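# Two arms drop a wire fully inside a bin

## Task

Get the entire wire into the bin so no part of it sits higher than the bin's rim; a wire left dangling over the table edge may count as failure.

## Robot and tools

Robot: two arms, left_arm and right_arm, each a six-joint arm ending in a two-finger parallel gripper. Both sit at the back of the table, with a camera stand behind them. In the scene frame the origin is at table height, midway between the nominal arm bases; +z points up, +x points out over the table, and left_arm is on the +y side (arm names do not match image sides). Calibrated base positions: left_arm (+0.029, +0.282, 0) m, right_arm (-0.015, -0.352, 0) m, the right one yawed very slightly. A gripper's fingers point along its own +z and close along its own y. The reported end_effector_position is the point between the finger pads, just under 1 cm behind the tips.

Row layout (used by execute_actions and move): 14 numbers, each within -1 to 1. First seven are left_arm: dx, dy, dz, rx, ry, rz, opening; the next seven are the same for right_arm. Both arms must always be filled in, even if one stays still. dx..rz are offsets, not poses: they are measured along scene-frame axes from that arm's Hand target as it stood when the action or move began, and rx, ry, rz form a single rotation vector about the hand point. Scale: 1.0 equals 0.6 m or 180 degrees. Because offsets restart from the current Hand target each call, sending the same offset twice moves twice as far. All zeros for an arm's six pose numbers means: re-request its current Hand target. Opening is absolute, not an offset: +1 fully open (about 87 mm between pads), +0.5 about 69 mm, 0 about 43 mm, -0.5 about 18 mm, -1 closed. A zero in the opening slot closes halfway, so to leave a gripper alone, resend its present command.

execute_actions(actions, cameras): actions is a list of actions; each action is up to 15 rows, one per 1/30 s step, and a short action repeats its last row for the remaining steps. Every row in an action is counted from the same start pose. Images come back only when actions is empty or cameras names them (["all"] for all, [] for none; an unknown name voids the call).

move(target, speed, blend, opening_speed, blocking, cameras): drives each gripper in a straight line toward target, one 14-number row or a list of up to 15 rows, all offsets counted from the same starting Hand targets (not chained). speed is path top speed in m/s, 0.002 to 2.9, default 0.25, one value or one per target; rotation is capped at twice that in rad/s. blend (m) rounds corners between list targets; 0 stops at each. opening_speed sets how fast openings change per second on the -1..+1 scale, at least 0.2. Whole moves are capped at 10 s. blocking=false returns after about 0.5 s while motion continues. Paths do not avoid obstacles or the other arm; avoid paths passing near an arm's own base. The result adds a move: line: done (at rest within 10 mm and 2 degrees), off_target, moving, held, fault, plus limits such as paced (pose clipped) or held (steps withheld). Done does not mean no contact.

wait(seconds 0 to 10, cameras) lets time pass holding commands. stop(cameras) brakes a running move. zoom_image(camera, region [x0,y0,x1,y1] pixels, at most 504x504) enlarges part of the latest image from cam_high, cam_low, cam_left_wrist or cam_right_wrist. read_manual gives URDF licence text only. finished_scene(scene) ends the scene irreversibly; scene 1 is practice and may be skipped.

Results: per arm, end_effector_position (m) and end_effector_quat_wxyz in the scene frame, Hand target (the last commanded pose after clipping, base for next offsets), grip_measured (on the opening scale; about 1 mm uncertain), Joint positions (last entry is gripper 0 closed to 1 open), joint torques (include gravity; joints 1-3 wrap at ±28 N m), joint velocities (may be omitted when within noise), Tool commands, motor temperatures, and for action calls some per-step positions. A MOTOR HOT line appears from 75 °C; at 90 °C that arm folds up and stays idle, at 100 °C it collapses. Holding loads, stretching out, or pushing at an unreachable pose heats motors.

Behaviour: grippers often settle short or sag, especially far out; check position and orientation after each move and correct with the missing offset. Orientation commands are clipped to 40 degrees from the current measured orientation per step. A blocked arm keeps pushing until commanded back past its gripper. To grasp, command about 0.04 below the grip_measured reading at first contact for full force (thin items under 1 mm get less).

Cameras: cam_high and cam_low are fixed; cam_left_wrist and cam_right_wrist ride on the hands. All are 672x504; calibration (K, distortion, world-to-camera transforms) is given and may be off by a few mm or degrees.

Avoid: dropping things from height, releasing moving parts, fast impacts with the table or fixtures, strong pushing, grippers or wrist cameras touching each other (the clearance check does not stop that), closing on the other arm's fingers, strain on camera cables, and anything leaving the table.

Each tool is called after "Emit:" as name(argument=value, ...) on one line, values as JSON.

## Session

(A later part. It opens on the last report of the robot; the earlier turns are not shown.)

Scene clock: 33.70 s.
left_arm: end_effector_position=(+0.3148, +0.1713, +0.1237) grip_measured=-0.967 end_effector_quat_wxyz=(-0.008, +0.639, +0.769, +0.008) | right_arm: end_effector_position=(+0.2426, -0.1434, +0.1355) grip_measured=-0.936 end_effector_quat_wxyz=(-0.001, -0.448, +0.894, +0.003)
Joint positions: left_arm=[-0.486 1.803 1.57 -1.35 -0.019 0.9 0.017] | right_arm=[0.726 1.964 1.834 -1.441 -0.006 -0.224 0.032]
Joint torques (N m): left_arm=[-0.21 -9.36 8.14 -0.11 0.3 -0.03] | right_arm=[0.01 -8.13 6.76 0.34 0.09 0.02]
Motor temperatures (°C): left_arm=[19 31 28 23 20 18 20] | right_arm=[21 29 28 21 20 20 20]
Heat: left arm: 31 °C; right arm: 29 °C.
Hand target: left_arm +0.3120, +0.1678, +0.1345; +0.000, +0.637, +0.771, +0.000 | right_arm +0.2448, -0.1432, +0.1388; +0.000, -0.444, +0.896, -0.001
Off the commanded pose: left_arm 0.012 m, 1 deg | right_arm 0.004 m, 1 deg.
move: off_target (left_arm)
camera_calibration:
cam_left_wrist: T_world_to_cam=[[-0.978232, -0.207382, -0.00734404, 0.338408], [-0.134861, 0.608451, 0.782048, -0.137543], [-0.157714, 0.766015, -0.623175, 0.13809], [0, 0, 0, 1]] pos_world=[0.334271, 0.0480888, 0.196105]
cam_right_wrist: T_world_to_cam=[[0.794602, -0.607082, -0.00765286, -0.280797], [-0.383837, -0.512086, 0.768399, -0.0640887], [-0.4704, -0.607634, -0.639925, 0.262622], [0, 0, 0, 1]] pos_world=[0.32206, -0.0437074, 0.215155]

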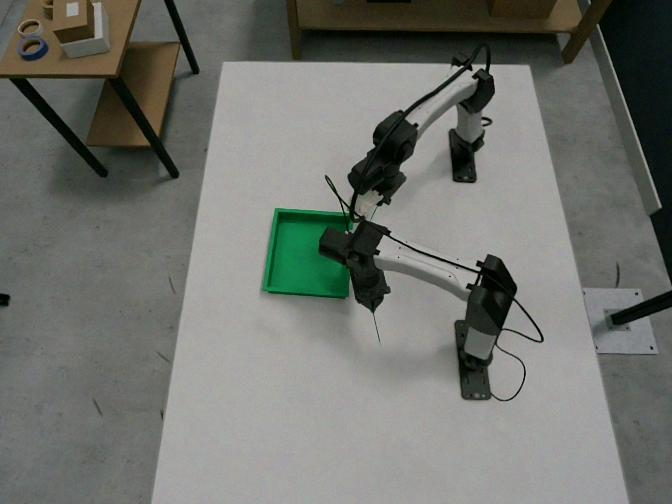

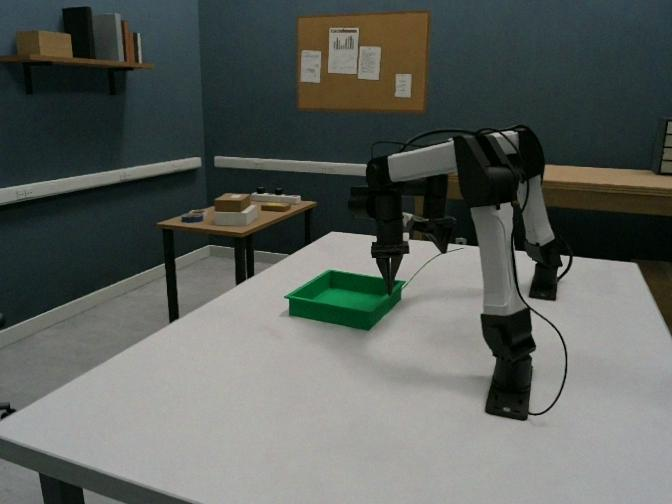

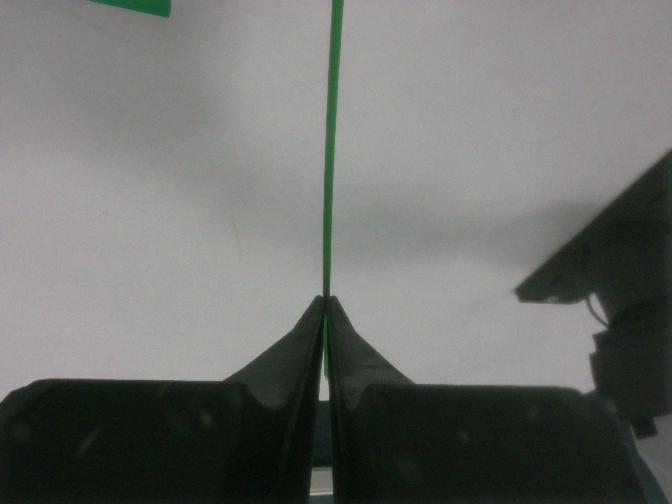

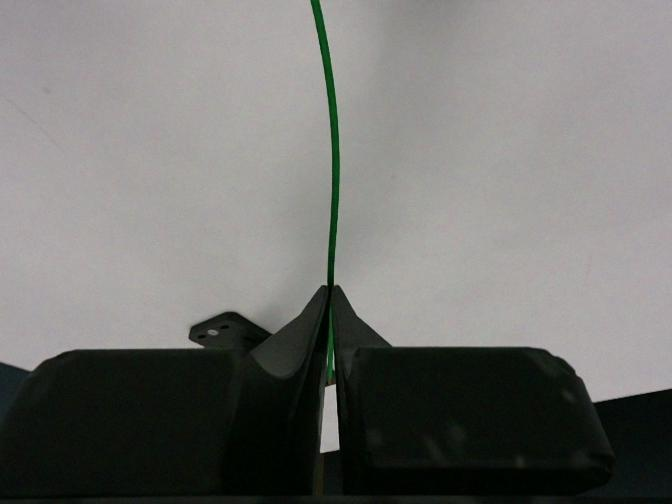

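Emit:
move(target=[0.148,-0.075,0,0,0,0.3,-1,0.185,0.05,0,0,0,-0.2,-1], speed=0.15, cameras=["all"])

Scene clock: 37.97 s.
left_arm: end_effector_position=(+0.4102, +0.1188, +0.1322) grip_measured=-0.967 end_effector_quat_wxyz=(+0.048, +0.225, +0.973, -0.001) | right_arm: end_effector_position=(+0.3529, -0.1126, +0.1435) grip_measured=-0.936 end_effector_quat_wxyz=(+0.069, -0.149, +0.986, +0.033)
Joint positions: left_arm=[-0.415 2.267 2.301 -1.511 -0.015 0.041 0.017] | right_arm=[0.572 2.361 2.515 -1.572 -0.006 0.25 0.032]
Joint torques (N m): left_arm=[0.51 -10.41 8.36 -0.24 0.19 -0.09] | right_arm=[-0.25 -9.26 6.76 0.63 0.1 0.03]
Heat: left arm: 32 °C; right arm: 30 °C.
Hand target: left_arm +0.4008, +0.1228, +0.1346; +0.000, +0.218, +0.976, +0.000 | right_arm +0.3559, -0.1132, +0.1388; +0.000, -0.146, +0.989, -0.001
Off the commanded pose: left_arm 0.010 m, 6 deg | right_arm 0.006 m, 9 deg.
joint sent to its limit (left arm) — joint 4 (wrist pitch), lower limit. The joint targets are off in orientation, not in position.
joint sent to its limit (right arm) — joint 4 (wrist pitch), lower limit. The joint targets are off in orientation, not in position.
move: off_target (left_arm, right_arm)
camera_calibration:
cam_left_wrist: T_world_to_cam=[[-0.415662, -0.90925, -0.0221353, 0.275517], [-0.6519, 0.280867, 0.704372, 0.16192], [-0.634233, 0.307211, -0.709485, 0.459998], [0, 0, 0, 1]] pos_world=[0.511824, 0.0637194, 0.218408]
cam_right_wrist: T_world_to_cam=[[0.289206, -0.956128, -0.0466888, -0.20502], [-0.703797, -0.245436, 0.666656, 0.145328], [-0.648867, -0.159942, -0.743902, 0.466636], [0, 0, 0, 1]] pos_world=[0.464359, -0.0857222, 0.240675]

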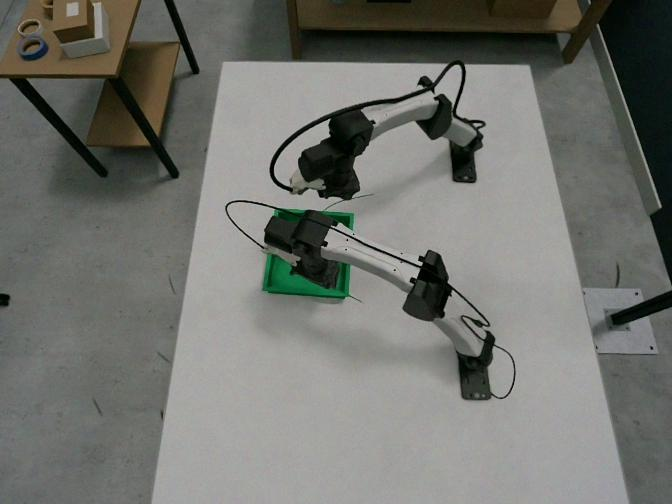

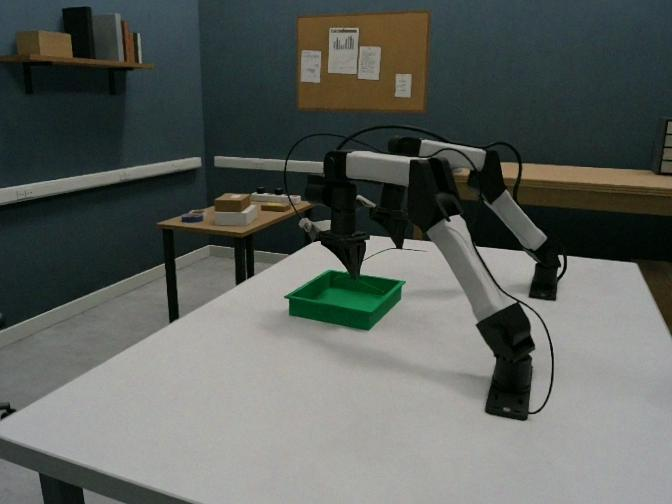

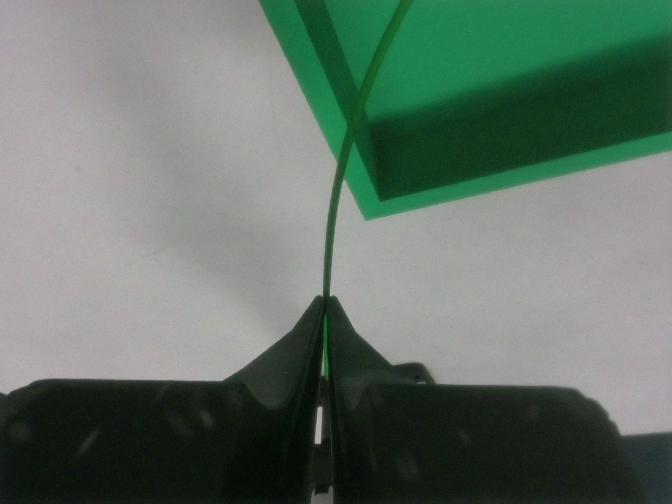

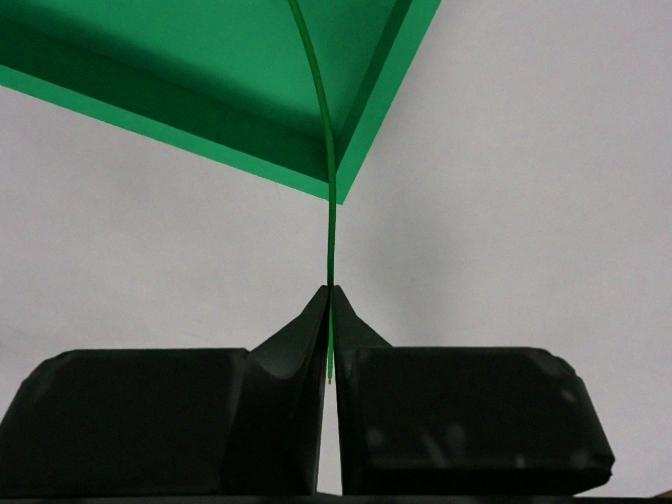

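Emit:
move(target=[0.112,-0.091,-0.02,0,0,0.206,-1,0.12,0.056,-0.02,0,0,-0.194,-1], speed=0.12, cameras=["all"])

Scene clock: 42.13 s.
left_arm: end_effector_position=(+0.4776, +0.0627, +0.1235) grip_measured=-0.967 end_effector_quat_wxyz=(+0.118, -0.104, +0.985, -0.064) | right_arm: end_effector_position=(+0.4208, -0.0825, +0.1330) grip_measured=-0.936 end_effector_quat_wxyz=(+0.119, +0.169, +0.974, +0.097)
Joint positions: left_arm=[-0.407 2.538 2.748 -1.511 -0.004 -0.617 0.017] | right_arm=[0.512 2.571 2.84 -1.533 -0.006 0.835 0.032]
Joint torques (N m): left_arm=[0.47 -11.97 8.29 0.06 0.11 -0.02] | right_arm=[-0.32 -10.17 6.61 1.1 0.02 0.04]
Heat: left arm: 33 °C; right arm: 31 °C.
Hand target: left_arm +0.4679, +0.0681, +0.1225; +0.000, -0.103, +0.995, +0.000 | right_arm +0.4279, -0.0796, +0.1269; +0.000, +0.158, +0.987, +0.000
Off the commanded pose: left_arm 0.011 m, 15 deg | right_arm 0.010 m, 18 deg.
elbow stopped short (right arm): the move would have taken joint 3 (elbow) straighter than the controller allows.
joint sent to its limit (left arm) — joint 4 (wrist pitch), lower limit. The joint targets are off in orientation, not in position.
move: off_target (left_arm, right_arm)
camera_calibration:
cam_left_wrist: T_world_to_cam=[[0.21497, -0.964855, 0.151137, -0.0667008], [-0.793815, -0.0824785, 0.602541, 0.330859], [-0.568899, -0.249503, -0.783647, 0.526626], [0, 0, 0, 1]] pos_world=[0.576576, 0.0943269, 0.223414]
cam_right_wrist: T_world_to_cam=[[-0.314832, -0.920467, -0.231562, 0.0852627], [-0.785979, 0.116064, 0.607261, 0.279819], [-0.532087, 0.373188, -0.760009, 0.504665], [0, 0, 0, 1]] pos_world=[0.515302, -0.142331, 0.23337]

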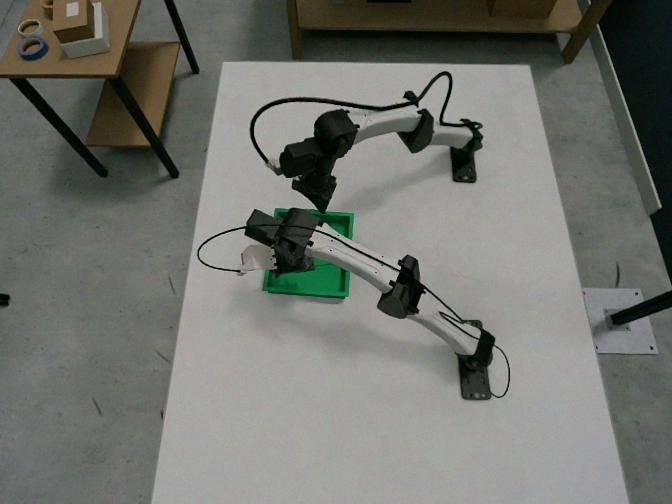

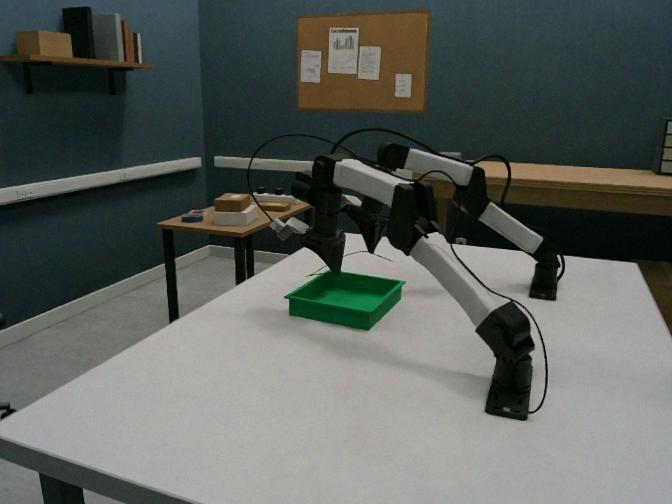

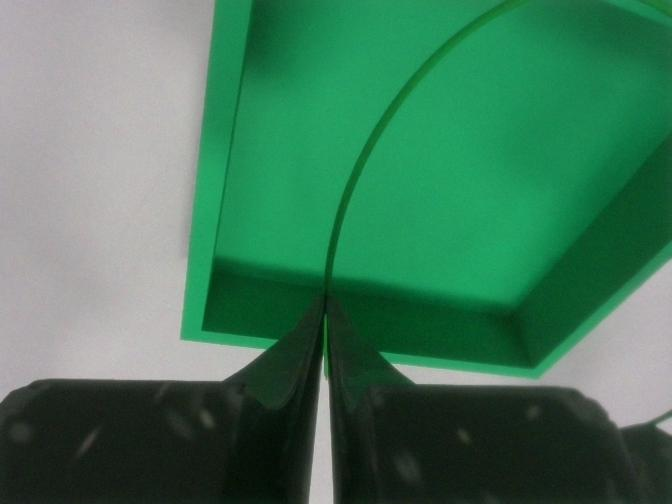

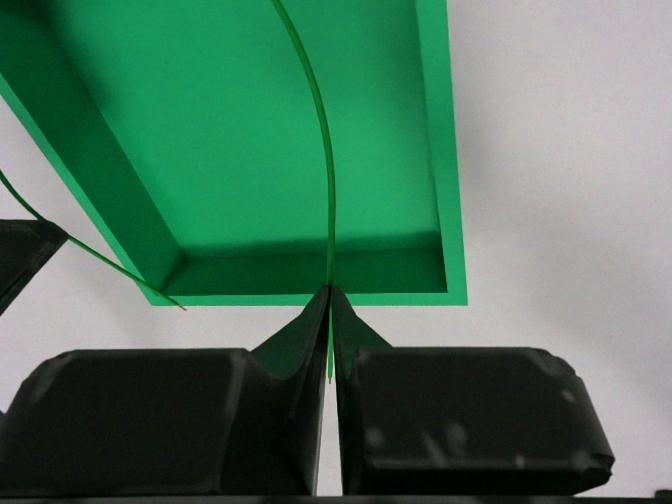

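Emit:
move(target=[-0.03,0.005,-0.06,0,0,0.08,-1,-0.02,-0.003,-0.065,0,0,-0.08,-1], speed=0.1, cameras=["all"])

Emit:
zoom_image(camera="cam_low", region=[260, 220, 440, 340])

Emit:
zoom_image(camera="cam_high", region=[240, 180, 380, 320])

Scene clock: 46.17 s.
left_arm: end_effector_position=(+0.4650, +0.0617, +0.0953) grip_measured=-0.967 end_effector_quat_wxyz=(+0.064, -0.221, +0.972, -0.044) | right_arm: end_effector_position=(+0.4170, -0.0781, +0.1015) grip_measured=-0.936 end_effector_quat_wxyz=(+0.071, +0.283, +0.954, +0.074)
Joint positions: left_arm=[-0.405 2.538 2.632 -1.51 -0.004 -0.852 0.017] | right_arm=[0.512 2.636 2.84 -1.57 -0.006 1.068 0.032]
Joint torques (N m): left_arm=[0.69 -12.1 4.96 -0.16 0.06 -0.06] | right_arm=[-0.42 -10.35 4.92 0.66 0.07 0.05]
Heat: left arm: 35 °C; right arm: 32 °C.
Hand target: left_arm +0.4500, +0.0711, +0.0865; +0.000, -0.227, +0.974, +0.000 | right_arm +0.4159, -0.0814, +0.0878; +0.000, +0.281, +0.960, -0.001
Off the commanded pose: left_arm 0.020 m, 9 deg | right_arm 0.014 m, 12 deg.
elbow stopped short (right arm): the move would have taken joint 3 (elbow) straighter than the controller allows.
joint sent to its limit (left arm) — joint 4 (wrist pitch), lower limit. The joint targets are off in orientation, not in position.
joint sent to its limit (right arm) — joint 4 (wrist pitch), lower limit. The joint targets are off in orientation, not in position.
move: off_target (left_arm, right_arm)
camera_calibration:
cam_left_wrist: T_world_to_cam=[[0.447494, -0.887384, 0.110904, -0.169809], [-0.673907, -0.253091, 0.694114, 0.283732], [-0.587877, -0.385351, -0.71127, 0.507481], [0, 0, 0, 1]] pos_world=[0.565534, 0.116683, 0.182846]
cam_right_wrist: T_world_to_cam=[[-0.537088, -0.823298, -0.183622, 0.176218], [-0.663633, 0.278041, 0.694467, 0.248254], [-0.520699, 0.494848, -0.6957, 0.475277], [0, 0, 0, 1]] pos_world=[0.50687, -0.159135, 0.190604]

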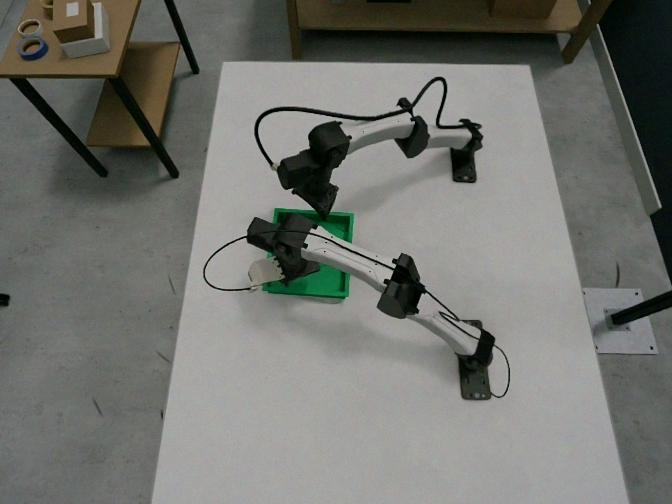

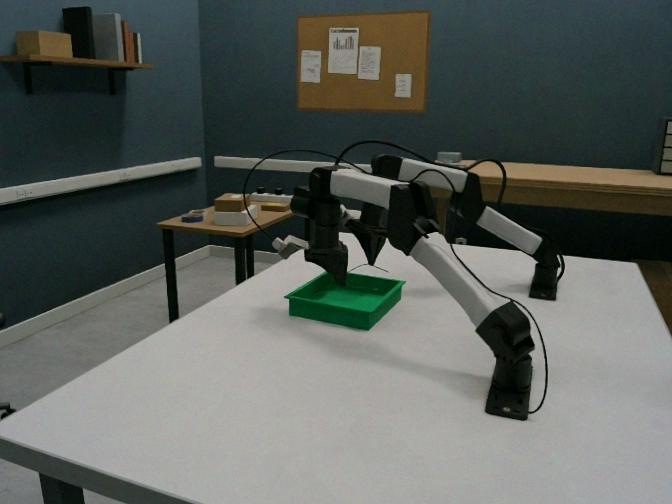

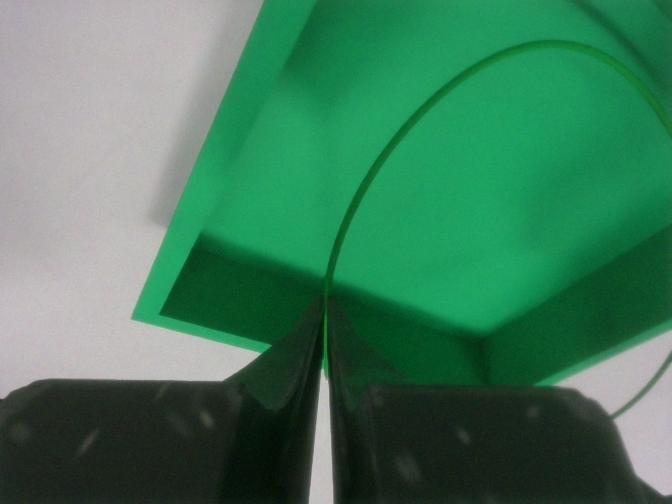

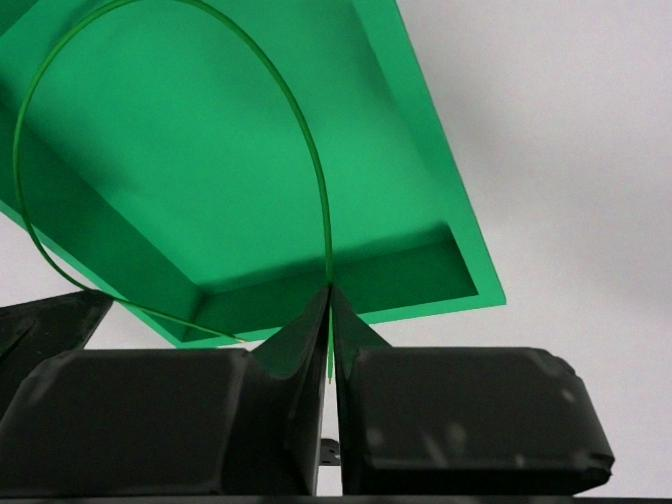

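Scaled by 2.800 from the camera's 672x504 image, which has a finer 960x720 frame.

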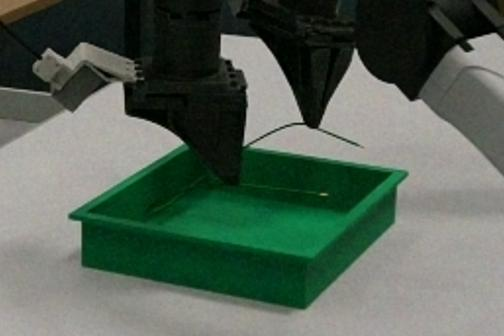

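Scaled by 3.600 from the camera's 672x504 image, which has a finer 960x720 frame.

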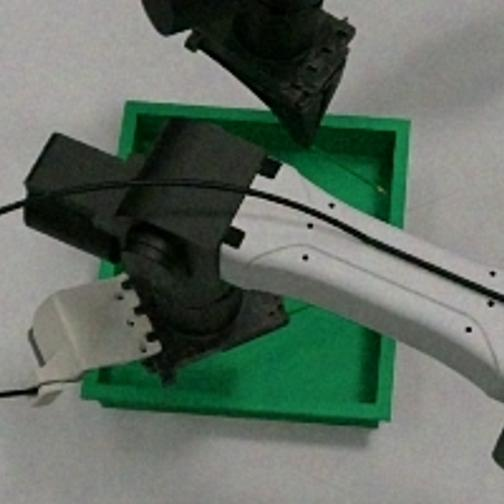

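Emit:
move(target=[0.005,-0.008,-0.1,0,0,0,-1,0.003,0.005,-0.11,0,0,0,-1], speed=0.08, cameras=["all"])

Emit:
zoom_image(camera="cam_low", region=[260, 220, 440, 340])

Emit:
zoom_image(camera="cam_high", region=[240, 180, 380, 320])

Scene clock: 48.37 s.
left_arm: end_effector_position=(+0.4530, +0.0667, +0.0335) grip_measured=-0.967 end_effector_quat_wxyz=(+0.005, -0.223, +0.975, -0.001) | right_arm: end_effector_position=(+0.4117, -0.0809, +0.0284) grip_measured=-0.936 end_effector_quat_wxyz=(+0.019, +0.284, +0.958, +0.023)
Joint positions: left_arm=[-0.405 2.627 2.546 -1.48 -0.004 -0.854 0.017] | right_arm=[0.512 2.786 2.84 -1.564 -0.006 1.068 0.032]
Joint torques (N m): left_arm=[0.09 -12.7 5.35 0.32 0.02 -0.04] | right_arm=[0.09 -11.23 6.76 0.66 0.13 -0.02]
Motor temperatures (°C): left_arm=[19 36 29 22 20 18 20] | right_arm=[21 32 29 21 20 20 21]
Heat: left arm: 36 °C; right arm: 32 °C.
Hand target: left_arm +0.4530, +0.0663, +0.0266; +0.000, -0.227, +0.974, +0.000 | right_arm +0.4177, -0.0784, +0.0219; +0.000, +0.281, +0.960, +0.000
Off the commanded pose: left_arm 0.007 m, 1 deg | right_arm 0.009 m, 4 deg.
elbow stopped short (right arm): the move would have taken joint 3 (elbow) straighter than the controller allows.
move: off_target (right_arm)
camera_calibration:
cam_left_wrist: T_world_to_cam=[[0.456223, -0.889865, -0.00019666, -0.153118], [-0.576241, -0.2956, 0.76195, 0.276282], [-0.678091, -0.347506, -0.647636, 0.494579], [0, 0, 0, 1]] pos_world=[0.56443, 0.117284, 0.109764]
cam_right_wrist: T_world_to_cam=[[-0.552774, -0.831348, -0.0574552, 0.159882], [-0.571028, 0.327663, 0.752704, 0.260529], [-0.606934, 0.448884, -0.655847, 0.453827], [0, 0, 0, 1]] pos_world=[0.512591, -0.156164, 0.110726]

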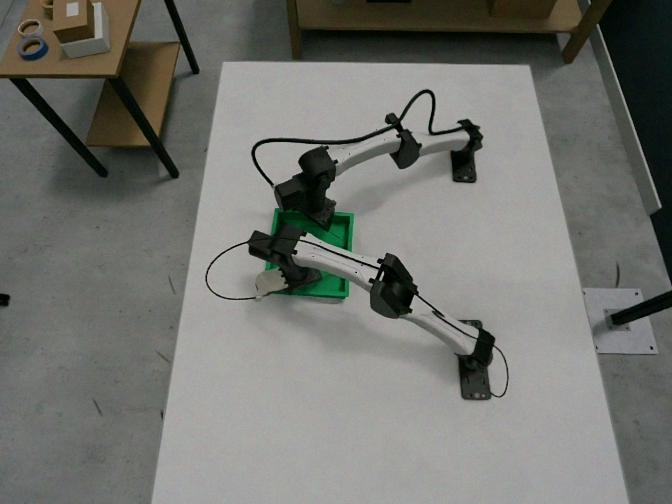

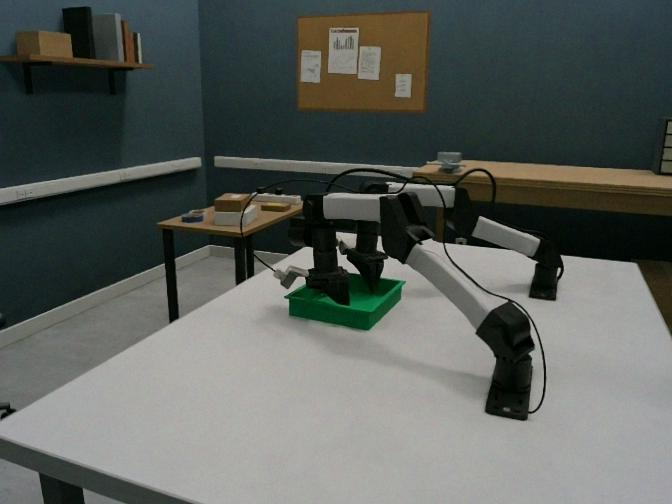

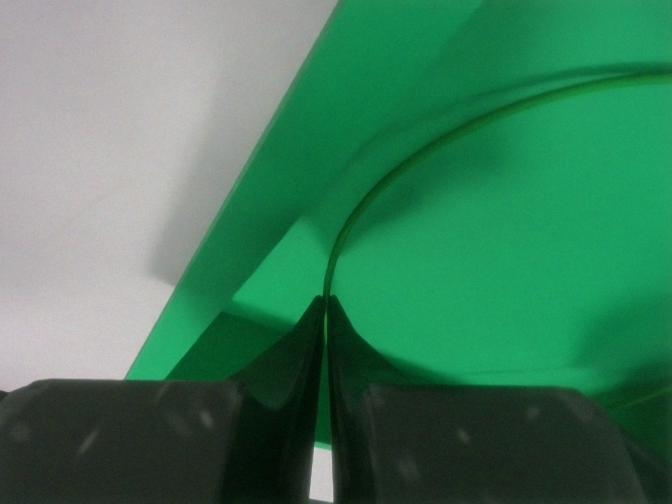

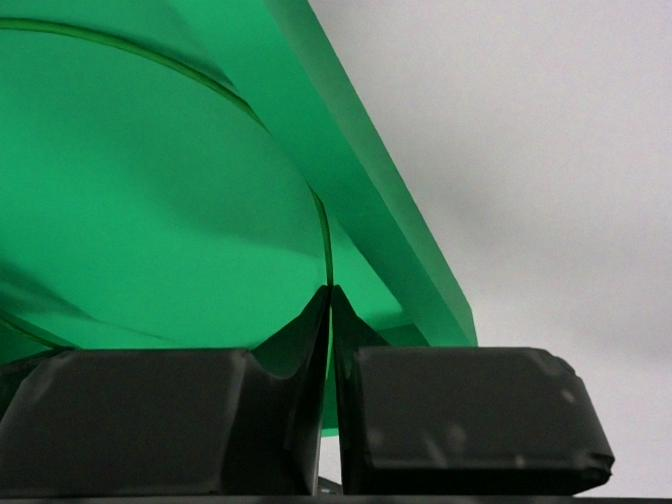

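Scaled by 2.800 from the camera's 672x504 image, which has a finer 960x720 frame.

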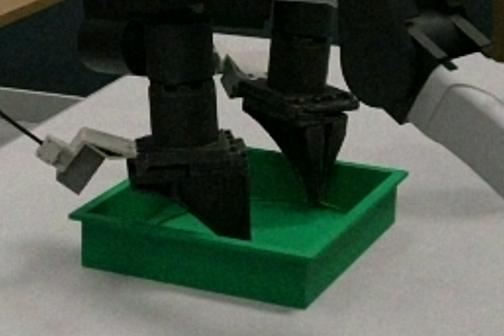

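Scaled by 3.600 from the camera's 672x504 image, which has a finer 960x720 frame.

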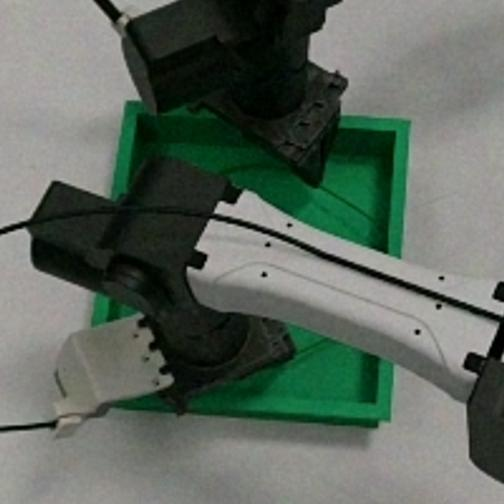

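Emit:
move(target=[0,0,-0.025,0,0,0,-1,-0.01,0.002,-0.028,0,0,0,-1], speed=0.05, cameras=["cam_left_wrist","cam_right_wrist"])

Scene clock: 49.80 s.
left_arm: end_effector_position=(+0.4519, +0.0671, +0.0144) grip_measured=-0.967 end_effector_quat_wxyz=(-0.001, -0.223, +0.975, +0.003) | right_arm: end_effector_position=(+0.4090, -0.0804, +0.0139) grip_measured=-0.936 end_effector_quat_wxyz=(+0.010, +0.283, +0.959, +0.014)
Joint positions: left_arm=[-0.405 2.627 2.468 -1.416 -0.004 -0.854 0.017] | right_arm=[0.515 2.816 2.84 -1.561 -0.006 1.068 0.032]
Joint torques (N m): left_arm=[0.1 -14.01 4.72 0.38 0.02 -0.04] | right_arm=[0.55 -10.99 6.71 0.55 0.13 0]
Heat: left arm: 36 °C; right arm: 33 °C.
Hand target: left_arm +0.4530, +0.0663, +0.0116; +0.000, -0.227, +0.974, +0.000 | right_arm +0.4117, -0.0772, +0.0051; +0.000, +0.281, +0.960, +0.000
Off the commanded pose: left_arm 0.003 m, 1 deg | right_arm 0.010 m, 2 deg.
elbow stopped short (right arm): the move would have taken joint 3 (elbow) straighter than the controller allows.
move: done
camera_calibration:
cam_left_wrist: T_world_to_cam=[[0.456137, -0.889845, -0.010735, -0.152087], [-0.56627, -0.299535, 0.767865, 0.285996], [-0.686496, -0.344173, -0.640522, 0.485082], [0, 0, 0, 1]] pos_world=[0.56433, 0.117284, 0.0894666]
cam_right_wrist: T_world_to_cam=[[-0.550972, -0.833844, -0.0336868, 0.156718], [-0.554174, 0.335399, 0.761839, 0.263358], [-0.623956, 0.43842, -0.64689, 0.448366], [0, 0, 0, 1]] pos_world=[0.512054, -0.154224, 0.0946866]
Images, in order (width x height): cam_left_wrist 672x504, cam_right_wrist 672x504.

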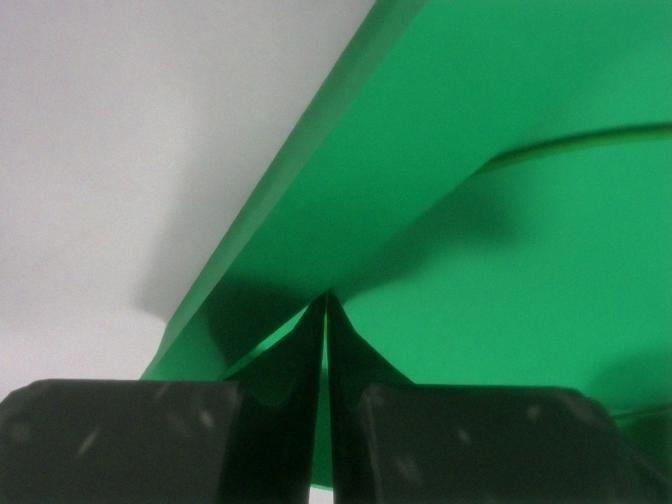

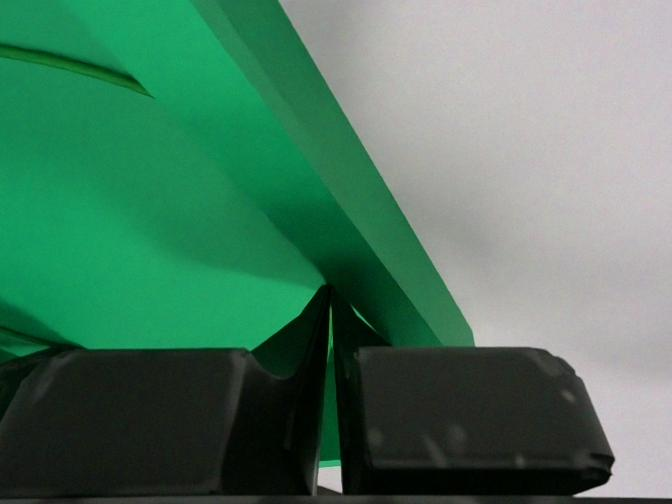

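Emit:
move(target=[0,0,0,0,0,0,-0.8,0,0,0,0,0,0,-0.8], opening_speed=0.2, cameras=["all"])

Emit:
zoom_image(camera="cam_high", region=[240, 180, 380, 320])

Emit:
zoom_image(camera="cam_low", region=[260, 220, 440, 340])

Scene clock: 52.60 s.
left_arm: end_effector_position=(+0.4519, +0.0671, +0.0144) grip_measured=-0.800 end_effector_quat_wxyz=(-0.001, -0.223, +0.975, +0.003) | right_arm: end_effector_position=(+0.4089, -0.0803, +0.0139) grip_measured=-0.800 end_effector_quat_wxyz=(+0.010, +0.283, +0.959, +0.014)
Joint positions: left_arm=[-0.405 2.627 2.468 -1.416 -0.004 -0.854 0.1] | right_arm=[0.516 2.816 2.84 -1.561 -0.006 1.068 0.1]
Joint torques (N m): left_arm=[0.05 -13.97 4.68 0.37 0.02 -0.04] | right_arm=[0.55 -11.03 6.74 0.54 0.14 0]
Heat: left arm: 38 °C; right arm: 33 °C.
Hand target: left_arm +0.4530, +0.0663, +0.0116; +0.000, -0.227, +0.974, +0.000 | right_arm +0.4117, -0.0772, +0.0051; +0.000, +0.280, +0.960, +0.000
Off the commanded pose: left_arm 0.003 m, 1 deg | right_arm 0.010 m, 2 deg.
elbow stopped short (right arm): the move would have taken joint 3 (elbow) straighter than the controller allows.
move: done
camera_calibration:
cam_left_wrist: T_world_to_cam=[[0.456137, -0.889845, -0.010735, -0.152087], [-0.56627, -0.299535, 0.767865, 0.285996], [-0.686496, -0.344173, -0.640522, 0.485082], [0, 0, 0, 1]] pos_world=[0.56433, 0.117284, 0.0894666]
cam_right_wrist: T_world_to_cam=[[-0.550676, -0.834039, -0.0336794, 0.156648], [-0.55427, 0.335193, 0.761859, 0.263251], [-0.624132, 0.438205, -0.646866, 0.44827], [0, 0, 0, 1]] pos_world=[0.511955, -0.154023, 0.0946865]

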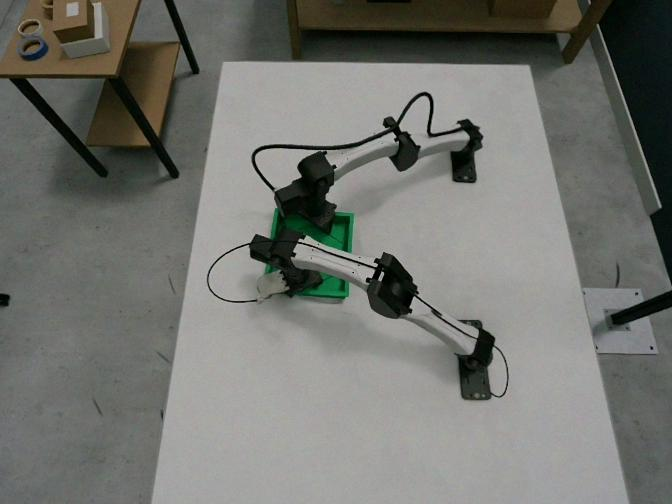

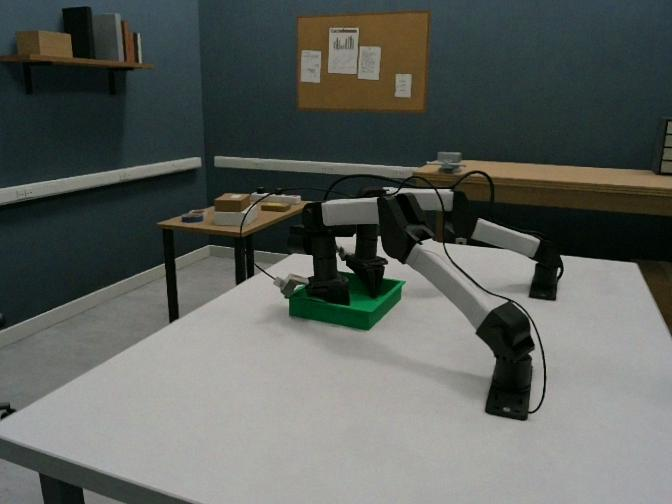

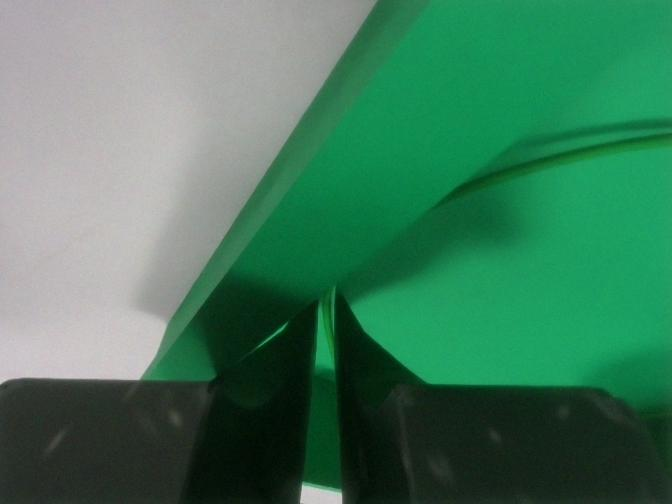

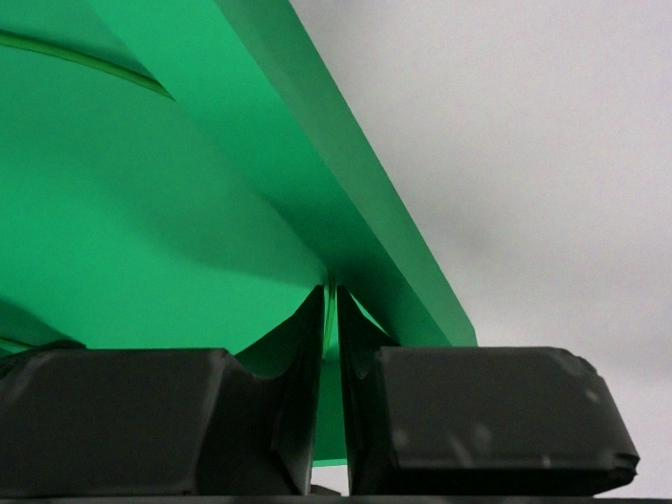

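Scaled by 3.600 from the camera's 672x504 image, which has a finer 960x720 frame.

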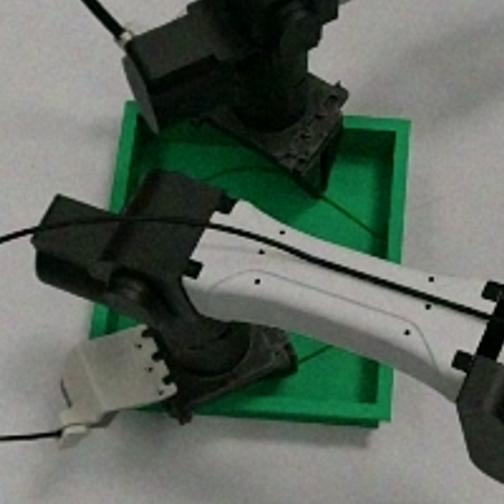

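Scaled by 2.800 from the camera's 672x504 image, which has a finer 960x720 frame.

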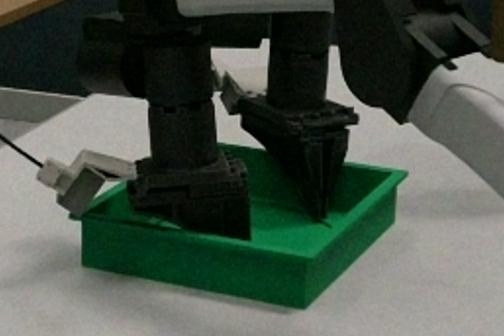

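Emit:
move(target=[[0,0,0,0,0,0,-0.6,0,0,0,0,0,0,-0.6],[0,0,0.25,0,0,0,-0.6,0,0,0.25,0,0,0,-0.6],[-0.15,0.2,0.25,0,0,0,-0.6,-0.15,-0.2,0.25,0,0,0,-0.6]], speed=[0.1,0.12,0.3], opening_speed=0.4, cameras=["all"])

Emit:
zoom_image(camera="cam_low", region=[260, 220, 440, 340])

Emit:
zoom_image(camera="cam_high", region=[240, 180, 380, 320])

Scene clock: 56.63 s.
left_arm: end_effector_position=(+0.3806, +0.1814, +0.1455) grip_measured=-0.600 end_effector_quat_wxyz=(+0.005, -0.232, +0.973, -0.008) | right_arm: end_effector_position=(+0.3267, -0.1945, +0.1483) grip_measured=-0.600 end_effector_quat_wxyz=(-0.007, +0.285, +0.959, +0.000)
Joint positions: left_arm=[-0.202 2.065 2.022 -1.511 0.01 -0.67 0.2] | right_arm=[0.361 2.117 2.109 -1.574 -0.007 0.918 0.2]
Joint torques (N m): left_arm=[-0.21 -14.64 4.85 -0.3 -0.12 0.14] | right_arm=[0.32 -12.25 3.32 0.39 0.17 -0.13]
Heat: left arm: 40 °C; right arm: 35 °C.
Hand target: left_arm +0.3631, +0.1864, +0.1616; +0.000, -0.227, +0.974, +0.000 | right_arm +0.3217, -0.1972, +0.1552; +0.000, +0.281, +0.960, +0.000
Off the commanded pose: left_arm 0.024 m, 1 deg | right_arm 0.009 m, 1 deg.
elbow stopped short (right arm): the move would have taken joint 3 (elbow) straighter than the controller allows.
move: off_target (left_arm)
camera_calibration:
cam_left_wrist: T_world_to_cam=[[0.473643, -0.880613, 0.0135578, -0.0283591], [-0.573106, -0.296487, 0.763966, 0.181777], [-0.668739, -0.369617, -0.645114, 0.557998], [0, 0, 0, 1]] pos_world=[0.490764, 0.235167, 0.221485]
cam_right_wrist: T_world_to_cam=[[-0.55506, -0.831804, 0.003179, 0.0170308], [-0.52265, 0.351731, 0.77661, 0.144245], [-0.647105, 0.429404, -0.629974, 0.53731], [0, 0, 0, 1]] pos_world=[0.432539, -0.267292, 0.226414]

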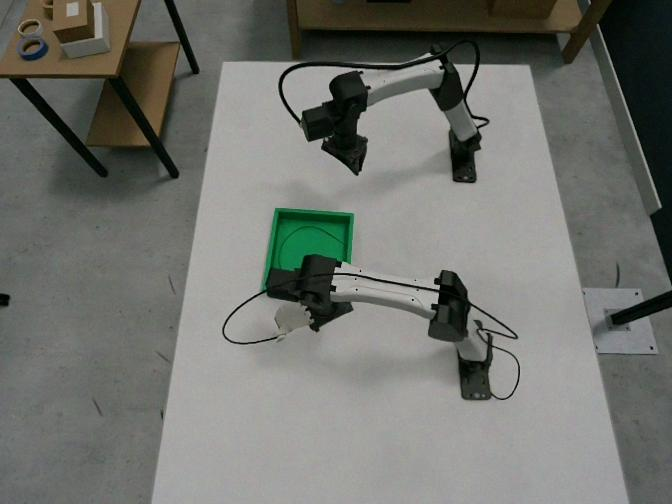

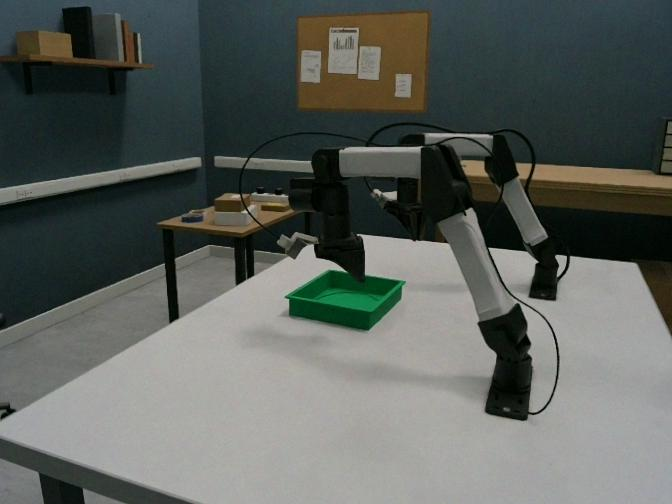

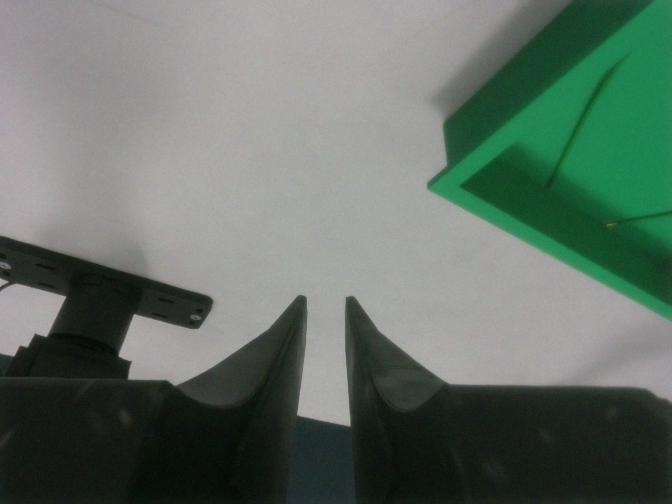

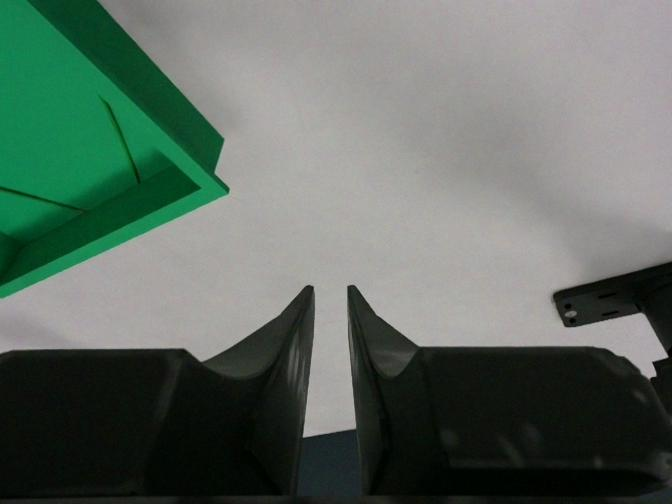

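Scaled by 2.800 from the camera's 672x504 image, which has a finer 960x720 frame.

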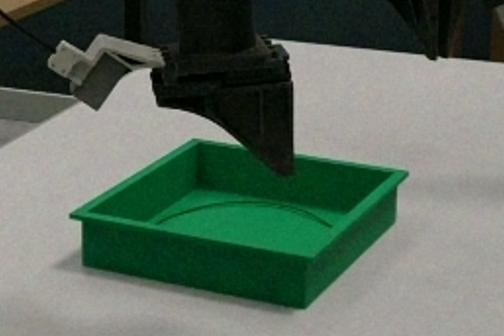

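Scaled by 3.600 from the camera's 672x504 image, which has a finer 960x720 frame.

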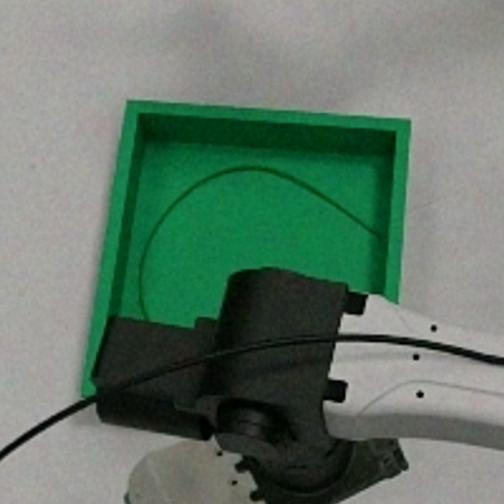

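All of the wire is lying inside the bin, below the rim, with both grippers clear.

Emit:
finished_scene(scene=2)

The scene is finished: the task was done.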